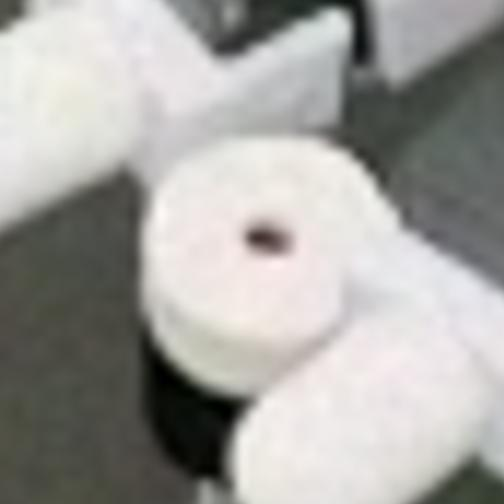

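Request:
move(
  target=[
    [0,0,0,0,0,0,0.754,0,0.576,0.696,0.754,0,0.576,0.696,0.754,0,0.576,0.696,0.714,0.678,0.226,0.168,0.4,-0.6,0.03351,-0.00026,0.00284,-0.001938,-0.030689,-0.032169,0.97,0.05,0.956,0.823,0.97,-0.015,0.956,0.823,0.97,-0.31,0.97,0.97,0.714,0.678,0.226,0.168,0.4,-0.97],
    [0,0,0,0,0,0,0.754,0,0.576,0.696,0.754,0,0.576,0.696,0.754,0,0.576,0.696,0.714,0.678,0.226,0.168,0.4,-0.6,0.06624,-0.00615,0.00649,-0.003876,-0.061378,-0.064338,0.97,0.05,0.956,0.823,0.97,-0.015,0.956,0.823,0.97,-0.31,0.97,0.97,0.714,0.678,0.226,0.168,0.4,-0.97],
    [0,0,0,0,0,0,0.754,0,0.576,0.696,0.754,0,0.576,0.696,0.754,0,0.576,0.696,0.714,0.678,0.226,0.168,0.4,-0.6,0.09771,-0.01525,0.01327,-0.005813,-0.092067,-0.096507,0.97,0.05,0.956,0.823,0.97,-0.015,0.956,0.823,0.97,-0.31,0.97,0.97,0.714,0.678,0.226,0.168,0.4,-0.97],
    [0,0,0,0,0,0,0.754,0,0.576,0.696,0.754,0,0.576,0.696,0.754,0,0.576,0.696,0.714,0.678,0.226,0.168,0.4,-0.6,0.1273,-0.02739,0.02307,-0.007751,-0.122756,-0.128676,0.97,0.05,0.956,0.823,0.97,-0.015,0.956,0.823,0.97,-0.31,0.97,0.97,0.714,0.678,0.226,0.168,0.4,-0.97],
    [0,0,0,0,0,0,0.754,0,0.576,0.696,0.754,0,0.576,0.696,0.754,0,0.576,0.696,0.714,0.678,0.226,0.168,0.4,-0.6,0.15443,-0.04232,0.03568,-0.009689,-0.153444,-0.160844,0.97,0.05,0.956,0.823,0.97,-0.015,0.956,0.823,0.97,-0.31,0.97,0.97,0.714,0.678,0.226,0.168,0.4,-0.97],
    [0,0,0,0,0,0,0.754,0,0.576,0.696,0.754,0,0.576,0.696,0.754,0,0.576,0.696,0.714,0.678,0.226,0.168,0.4,-0.6,0.17858,-0.05977,0.05087,-0.011627,-0.184133,-0.193013,0.97,0.05,0.956,0.823,0.97,-0.015,0.956,0.823,0.97,-0.31,0.97,0.97,0.714,0.678,0.226,0.168,0.4,-0.97],
    [0,0,0,0,0,0,0.754,0,0.576,0.696,0.754,0,0.576,0.696,0.754,0,0.576,0.696,0.714,0.678,0.226,0.168,0.4,-0.6,0.19927,-0.07938,0.06833,-0.013564,-0.214822,-0.225182,0.97,0.05,0.956,0.823,0.97,-0.015,0.956,0.823,0.97,-0.31,0.97,0.97,0.714,0.678,0.226,0.168,0.4,-0.97],
    [0,0,0,0,0,0,0.754,0,0.576,0.696,0.754,0,0.576,0.696,0.754,0,0.576,0.696,0.714,0.678,0.226,0.168,0.4,-0.6,0.21612,-0.10078,0.08773,-0.015502,-0.245511,-0.257351,0.97,0.05,0.956,0.823,0.97,-0.015,0.956,0.823,0.97,-0.31,0.97,0.97,0.714,0.678,0.226,0.168,0.4,-0.97],
    [0,0,0,0,0,0,0.754,0,0.576,0.696,0.754,0,0.576,0.696,0.754,0,0.576,0.696,0.714,0.678,0.226,0.168,0.4,-0.6,0.22877,-0.12355,0.10869,-0.01744,-0.2762,-0.28952,0.97,0.05,0.956,0.823,0.97,-0.015,0.956,0.823,0.97,-0.31,0.97,0.97,0.714,0.678,0.226,0.168,0.4,-0.97],
    [0,0,0,0,0,0,0.754,0,0.576,0.696,0.754,0,0.576,0.696,0.754,0,0.576,0.696,0.714,0.678,0.226,0.168,0.4,-0.6,0.237,-0.14725,0.1308,-0.019378,-0.306889,-0.321689,0.97,0.05,0.956,0.823,0.97,-0.015,0.956,0.823,0.97,-0.31,0.97,0.97,0.714,0.678,0.226,0.168,0.4,-0.97],
    [0,0,0,0,0,0,0.754,0,0.576,0.696,0.754,0,0.576,0.696,0.754,0,0.576,0.696,0.714,0.678,0.226,0.168,0.4,-0.6,0.24063,-0.17141,0.15364,-0.021315,-0.337578,-0.353858,0.97,0.05,0.956,0.823,0.97,-0.015,0.956,0.823,0.97,-0.31,0.97,0.97,0.714,0.678,0.226,0.168,0.4,-0.97],
    [0,0,0,0,0,0,0.754,0,0.576,0.696,0.754,0,0.576,0.696,0.754,0,0.576,0.696,0.714,0.678,0.226,0.168,0.4,-0.6,0.2396,-0.19557,0.17675,-0.023253,-0.368267,-0.386027,0.97,0.05,0.956,0.823,0.97,-0.015,0.956,0.823,0.97,-0.31,0.97,0.97,0.714,0.678,0.226,0.168,0.4,-0.97],
    [0,0,0,0,0,0,0.754,0,0.576,0.696,0.754,0,0.576,0.696,0.754,0,0.576,0.696,0.714,0.678,0.226,0.168,0.4,-0.6,0.23393,-0.21926,0.19969,-0.025191,-0.398956,-0.418196,0.97,0.05,0.956,0.823,0.97,-0.015,0.956,0.823,0.97,-0.31,0.97,0.97,0.714,0.678,0.226,0.168,0.4,-0.97],
    [0,0,0,0,0,0,0.754,0,0.576,0.696,0.754,0,0.576,0.696,0.754,0,0.576,0.696,0.714,0.678,0.226,0.168,0.4,-0.6,0.22374,-0.24201,0.22201,-0.027129,-0.429645,-0.450365,0.97,0.05,0.956,0.823,0.97,-0.015,0.956,0.823,0.97,-0.31,0.97,0.97,0.714,0.678,0.226,0.168,0.4,-0.97],
    [0,0,0,0,0,0,0.754,0,0.576,0.696,0.754,0,0.576,0.696,0.754,0,0.576,0.696,0.714,0.678,0.226,0.168,0.4,-0.6,0.20921,-0.26338,0.24327,-0.029067,-0.460333,-0.482533,0.97,0.05,0.956,0.823,0.97,-0.015,0.956,0.823,0.97,-0.31,0.97,0.97,0.714,0.678,0.226,0.168,0.4,-0.97],
  ],
  speed=0.13,
  blend=0.006,
  cameras=["cam_tube", "cam_high"],
)

Request:
zoom_image(
  camera="cam_tube",
  region=[200, 60, 400, 210],
)

Request:
zoom_image(
  camera="cam_high",
  region=[350, 136, 380, 166],
)

Scene clock: 5452.03 s.
left_arm: end_effector_position=(+0.3781, +1.1919, +0.6699) hand_goal=(+0.754, +0.000, +0.576, +0.696, +0.754, +0.000, +0.576, +0.696, +0.754, +0.000, +0.576, +0.696, +0.714, +0.678, +0.226, +0.168) hand_measured=(+0.754, +0.000, +0.576, +0.696, +0.754, +0.000, +0.576, +0.696, +0.754, +0.000, +0.576, +0.696, +0.714, +0.678, +0.224, +0.168) hand_current_ma=(-3, +0, +2, +0, -3, +0, +2, +0, -3, +0, +2, +0, +1, -3, -9, -1) hand_state=(goal, goal, goal, goal, goal, goal, goal, goal, goal, goal, goal, goal, goal, goal, goal, goal) hand_current_limit=0.40 hand_speed=-0.60 end_effector_quat_wxyz=(+0.000, +1.000, +0.000, +0.000) | right_arm: end_effector_position=(+0.6277, -0.1564, +0.1871) hand_goal=(+0.970, +0.050, +0.956, +0.824, +0.970, -0.014, +0.956, +0.824, +0.970, -0.310, +0.970, +0.970, +0.714, +0.678, +0.226, +0.168) hand_measured=(+0.980, +0.134, +0.960, +0.824, +0.968, -0.104, +0.956, +0.826, +0.964, -0.306, +0.970, +0.970, +0.702, +0.678, +0.218, +0.164) hand_current_ma=(+16, +219, +4, +0, -3, -245, +0, +1, -10, +4, +0, +1, -22, -1, -17, -6) hand_state=(goal, blocked, goal, goal, goal, blocked, goal, goal, goal, goal, goal, goal, goal, goal, goal, goal) hand_current_limit=0.40 hand_speed=-0.97 end_effector_quat_wxyz=(-0.372, +0.928, -0.008, -0.020)
Joint positions: left_arm=[1.198 -0.281 -1.775 1.606 1.739 1.571 -1.851] | right_arm=[-0.3 -0.213 -1.045 1.717 1.138 0.84 -1.86]
Joint torques (N m): left_arm=[-1.4 -31.78 -34.52 4.66 2.75 -0.42] | right_arm=[16.24 -54.6 -38.48 9.09 1.27 -3.1]
Wrist force (N): left_arm=[-0.6 -0.3 1.1] | right_arm=[1.1 -2.5 -0.3]
Wrist torque (N m): left_arm=[-0.15 0.10 -0.06] | right_arm=[-0.15 -0.14 -0.02]
Wrist force, peak (N): left_arm=[0.0 0.1 1.9] | right_arm=[0.6 -2.5 -1.9]
Hand target: left_arm +0.3781, +1.1919, +0.6699; +0.000, +1.000, +0.000, +0.000 | right_arm +0.6278, -0.1564, +0.1871; -0.372, +0.928, -0.008, -0.020
Off the commanded pose: left_arm 0.000 m, 0 deg | right_arm 0.000 m, 0 deg.
left_rail: position_m=1.198 position_status=done
right_rail: position_m=-0.300 speed_m_s=0.30 position_status=done
move: done
Images, in order (width x height): cam_high 672x504, cam_tube 672x504.

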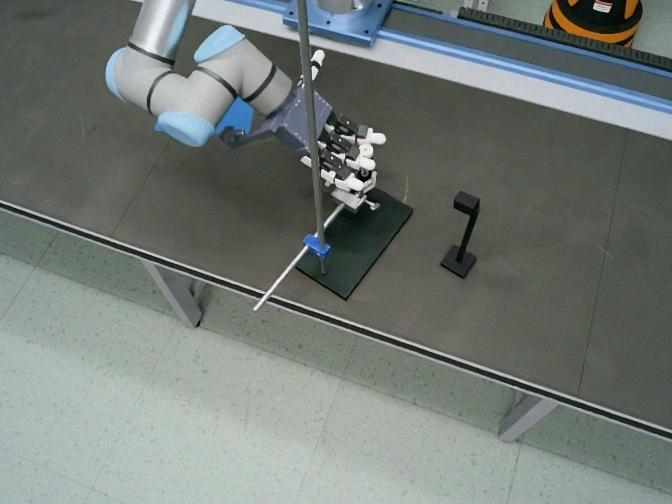

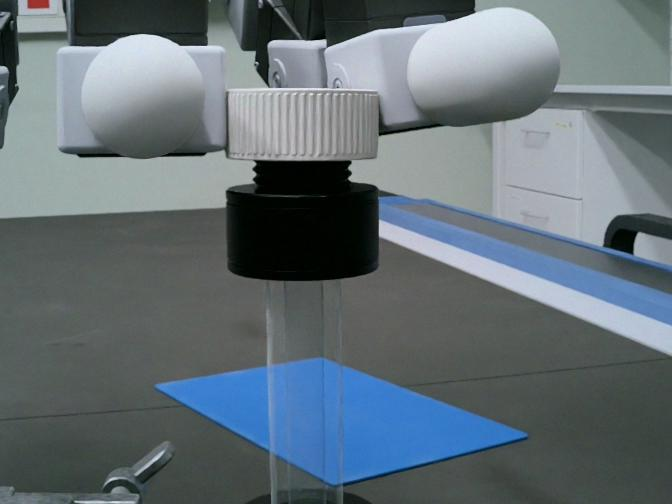

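Scaled by 2.520 from the camera's 672x504 image, which has a finer 960x720 frame.

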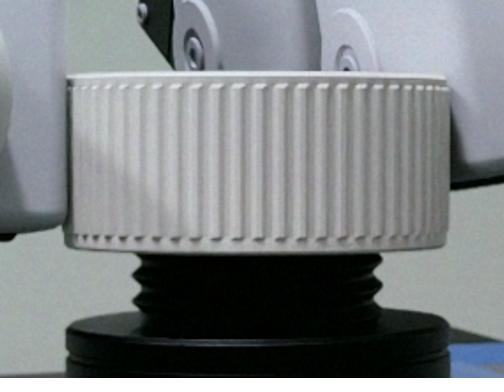

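Scaled by 16.800 from the camera's 672x504 image, which has a finer 960x720 frame.

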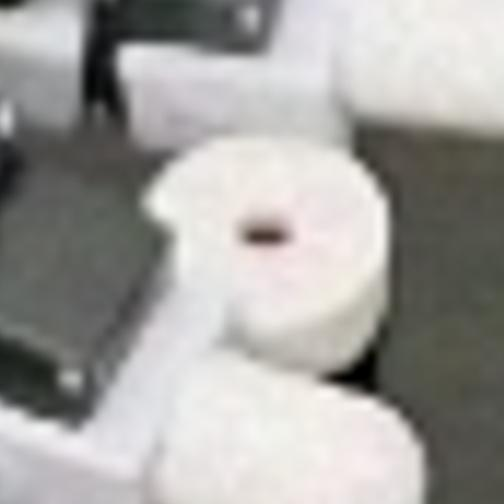

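Request:
move(
  target=[
    [0,0,0,0,0,0,0.754,0,0.576,0.696,0.754,0,0.576,0.696,0.754,0,0.576,0.696,0.714,0.678,0.226,0.168,0.4,-0.6,-0.03328,0.00091,0.00471,0.001938,0.030689,0.032169,0.97,0.05,0.956,0.823,0.97,-0.015,0.956,0.823,0.97,-0.31,0.97,0.97,0.714,0.678,0.226,0.168,0.4,-0.97],
    [0,0,0,0,0,0,0.754,0,0.576,0.696,0.754,0,0.576,0.696,0.754,0,0.576,0.696,0.714,0.678,0.226,0.168,0.4,-0.6,-0.06599,-0.00326,0.01077,0.003876,0.061378,0.064338,0.97,0.05,0.956,0.823,0.97,-0.015,0.956,0.823,0.97,-0.31,0.97,0.97,0.714,0.678,0.226,0.168,0.4,-0.97],
    [0,0,0,0,0,0,0.754,0,0.576,0.696,0.754,0,0.576,0.696,0.754,0,0.576,0.696,0.714,0.678,0.226,0.168,0.4,-0.6,-0.09738,-0.01072,0.01989,0.005813,0.092067,0.096507,0.97,0.05,0.956,0.823,0.97,-0.015,0.956,0.823,0.97,-0.31,0.97,0.97,0.714,0.678,0.226,0.168,0.4,-0.97],
    [0,0,0,0,0,0,0.754,0,0.576,0.696,0.754,0,0.576,0.696,0.754,0,0.576,0.696,0.714,0.678,0.226,0.168,0.4,-0.6,-0.12684,-0.02133,0.03188,0.007751,0.122756,0.128676,0.97,0.05,0.956,0.823,0.97,-0.015,0.956,0.823,0.97,-0.31,0.97,0.97,0.714,0.678,0.226,0.168,0.4,-0.97],
    [0,0,0,0,0,0,0.754,0,0.576,0.696,0.754,0,0.576,0.696,0.754,0,0.576,0.696,0.714,0.678,0.226,0.168,0.4,-0.6,-0.15381,-0.03485,0.04652,0.009689,0.153444,0.160844,0.97,0.05,0.956,0.823,0.97,-0.015,0.956,0.823,0.97,-0.31,0.97,0.97,0.714,0.678,0.226,0.168,0.4,-0.97],
    [0,0,0,0,0,0,0.754,0,0.576,0.696,0.754,0,0.576,0.696,0.754,0,0.576,0.696,0.714,0.678,0.226,0.168,0.4,-0.6,-0.17755,-0.05104,0.06352,0.011627,0.184133,0.193013,0.97,0.05,0.956,0.823,0.97,-0.015,0.956,0.823,0.97,-0.31,0.97,0.97,0.714,0.678,0.226,0.168,0.4,-0.97],
    [0,0,0,0,0,0,0.754,0,0.576,0.696,0.754,0,0.576,0.696,0.754,0,0.576,0.696,0.714,0.678,0.226,0.168,0.4,-0.6,-0.19779,-0.06958,0.08254,0.013564,0.214822,0.225182,0.97,0.05,0.956,0.823,0.97,-0.015,0.956,0.823,0.97,-0.31,0.97,0.97,0.714,0.678,0.226,0.168,0.4,-0.97],
    [0,0,0,0,0,0,0.754,0,0.576,0.696,0.754,0,0.576,0.696,0.754,0,0.576,0.696,0.714,0.678,0.226,0.168,0.4,-0.6,-0.21416,-0.0901,0.10323,0.015502,0.245511,0.257351,0.97,0.05,0.956,0.823,0.97,-0.015,0.956,0.823,0.97,-0.31,0.97,0.97,0.714,0.678,0.226,0.168,0.4,-0.97],
    [0,0,0,0,0,0,0.754,0,0.576,0.696,0.754,0,0.576,0.696,0.754,0,0.576,0.696,0.714,0.678,0.226,0.168,0.4,-0.6,-0.2262,-0.11222,0.12518,0.01744,0.2762,0.28952,0.97,0.05,0.956,0.823,0.97,-0.015,0.956,0.823,0.97,-0.31,0.97,0.97,0.714,0.678,0.226,0.168,0.4,-0.97],
    [0,0,0,0,0,0,0.754,0,0.576,0.696,0.754,0,0.576,0.696,0.754,0,0.576,0.696,0.714,0.678,0.226,0.168,0.4,-0.6,-0.2338,-0.13548,0.14795,0.019378,0.306889,0.321689,0.97,0.05,0.956,0.823,0.97,-0.015,0.956,0.823,0.97,-0.31,0.97,0.97,0.714,0.678,0.226,0.168,0.4,-0.97],
    [0,0,0,0,0,0,0.754,0,0.576,0.696,0.754,0,0.576,0.696,0.754,0,0.576,0.696,0.714,0.678,0.226,0.168,0.4,-0.6,-0.23689,-0.15946,0.17113,0.021315,0.337578,0.353858,0.97,0.05,0.956,0.823,0.97,-0.015,0.956,0.823,0.97,-0.31,0.97,0.97,0.714,0.678,0.226,0.168,0.4,-0.97],
    [0,0,0,0,0,0,0.754,0,0.576,0.696,0.754,0,0.576,0.696,0.754,0,0.576,0.696,0.714,0.678,0.226,0.168,0.4,-0.6,-0.23532,-0.18366,0.19423,0.023253,0.368267,0.386027,0.97,0.05,0.956,0.823,0.97,-0.015,0.956,0.823,0.97,-0.31,0.97,0.97,0.714,0.678,0.226,0.168,0.4,-0.97],
    [0,0,0,0,0,0,0.754,0,0.576,0.696,0.754,0,0.576,0.696,0.754,0,0.576,0.696,0.714,0.678,0.226,0.168,0.4,-0.6,-0.2292,-0.20762,0.21684,0.025191,0.398956,0.418196,0.97,0.05,0.956,0.823,0.97,-0.015,0.956,0.823,0.97,-0.31,0.97,0.97,0.714,0.678,0.226,0.168,0.4,-0.97],
    [0,0,0,0,0,0,0.754,0,0.576,0.696,0.754,0,0.576,0.696,0.754,0,0.576,0.696,0.714,0.678,0.226,0.168,0.4,-0.6,-0.21854,-0.23088,0.2385,0.027129,0.429645,0.450365,0.97,0.05,0.956,0.823,0.97,-0.015,0.956,0.823,0.97,-0.31,0.97,0.97,0.714,0.678,0.226,0.168,0.4,-0.97],
    [0,0,0,0,0,0,0.754,0,0.576,0.696,0.754,0,0.576,0.696,0.754,0,0.576,0.696,0.714,0.678,0.226,0.168,0.4,-0.6,-0.20348,-0.25298,0.25879,0.029067,0.460333,0.482533,0.97,0.05,0.956,0.823,0.97,-0.015,0.956,0.823,0.97,-0.31,0.97,0.97,0.714,0.678,0.226,0.168,0.4,-0.97],
  ],
  speed=0.13,
  blend=0.006,
  cameras=["cam_tube", "cam_high"],
)

Request:
zoom_image(
  camera="cam_tube",
  region=[200, 60, 400, 210],
)

Request:
zoom_image(
  camera="cam_high",
  region=[350, 136, 380, 166],
)

Scene clock: 5503.93 s.
left_arm: end_effector_position=(+0.3781, +1.1919, +0.6699) hand_goal=(+0.754, +0.000, +0.576, +0.696, +0.754, +0.000, +0.576, +0.696, +0.754, +0.000, +0.576, +0.696, +0.714, +0.678, +0.226, +0.168) hand_measured=(+0.754, +0.000, +0.576, +0.696, +0.754, +0.000, +0.576, +0.696, +0.754, +0.000, +0.576, +0.696, +0.714, +0.678, +0.224, +0.168) hand_current_ma=(-3, +0, +2, +0, -3, +0, +2, +0, -3, +0, +2, +0, +1, -3, -9, -1) hand_state=(goal, goal, goal, goal, goal, goal, goal, goal, goal, goal, goal, goal, goal, goal, goal, goal) hand_current_limit=0.40 hand_speed=-0.60 end_effector_quat_wxyz=(+0.000, +1.000, +0.000, +0.000) | right_arm: end_effector_position=(+0.5053, +0.0604, +0.1848) hand_goal=(+0.970, +0.050, +0.956, +0.824, +0.970, -0.014, +0.956, +0.824, +0.970, -0.310, +0.970, +0.970, +0.714, +0.678, +0.226, +0.168) hand_measured=(+0.970, +0.130, +0.960, +0.824, +0.976, -0.112, +0.958, +0.826, +0.964, -0.306, +0.970, +0.970, +0.702, +0.678, +0.218, +0.164) hand_current_ma=(+0, +204, +4, +0, +9, -268, +1, +1, -10, +4, +0, +1, -22, -1, -17, -6) hand_state=(goal, blocked, goal, goal, goal, blocked, goal, goal, goal, goal, goal, goal, goal, goal, goal, goal) hand_current_limit=0.40 hand_speed=-0.97 end_effector_quat_wxyz=(+0.203, -0.456, +0.808, -0.312)
Joint positions: left_arm=[1.198 -0.281 -1.775 1.606 1.739 1.571 -1.851] | right_arm=[-0.3 0.454 -1.302 1.921 0.435 2.16 0.837]
Joint torques (N m): left_arm=[-1.61 -31.53 -34.39 4.73 2.81 -0.4] | right_arm=[19.47 -35.6 -44.45 6.21 2.38 3.09]
Wrist force (N): left_arm=[-0.5 0.4 1.2] | right_arm=[4.5 -2.7 0.5]
Wrist torque (N m): left_arm=[-0.07 0.10 -0.07] | right_arm=[-0.10 0.08 0.21]
Wrist force, peak (N): left_arm=[-0.6 0.0 1.8] | right_arm=[6.1 -2.5 -1.1]
Hand target: left_arm +0.3781, +1.1919, +0.6699; +0.000, +1.000, +0.000, +0.000 | right_arm +0.5053, +0.0605, +0.1848; +0.203, -0.456, +0.808, -0.312
Off the commanded pose: left_arm 0.000 m, 0 deg | right_arm 0.000 m, 0 deg.
left_rail: position_m=1.198 position_status=done
right_rail: position_m=-0.300 speed_m_s=0.30 position_status=done
move: done
Images, in order (width x height): cam_high 672x504, cam_tube 672x504.

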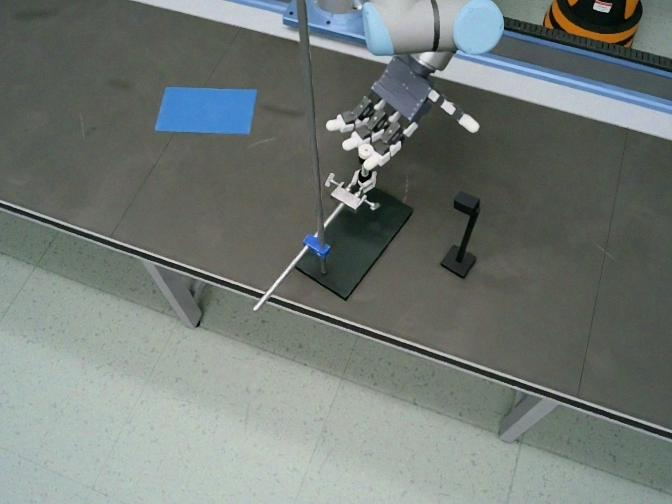

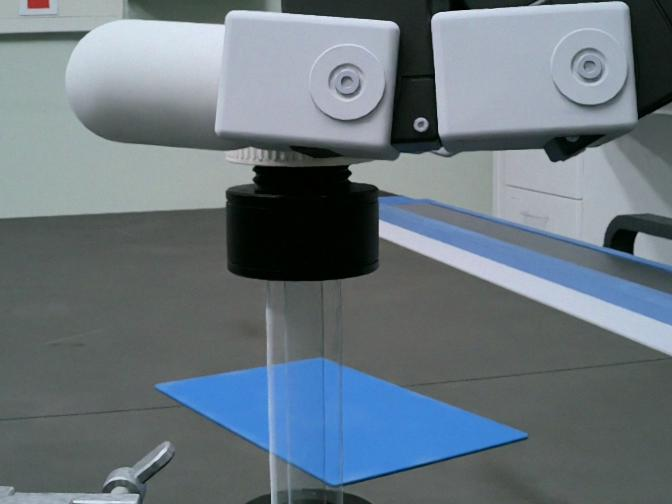

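Scaled by 2.520 from the camera's 672x504 image, which has a finer 960x720 frame.

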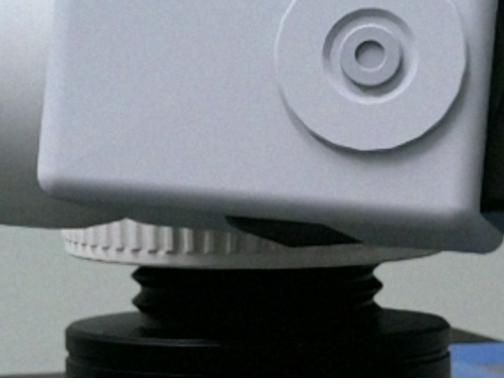

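Scaled by 16.800 from the camera's 672x504 image, which has a finer 960x720 frame.

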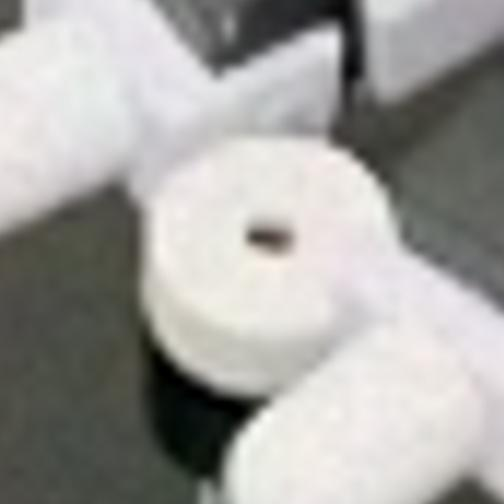

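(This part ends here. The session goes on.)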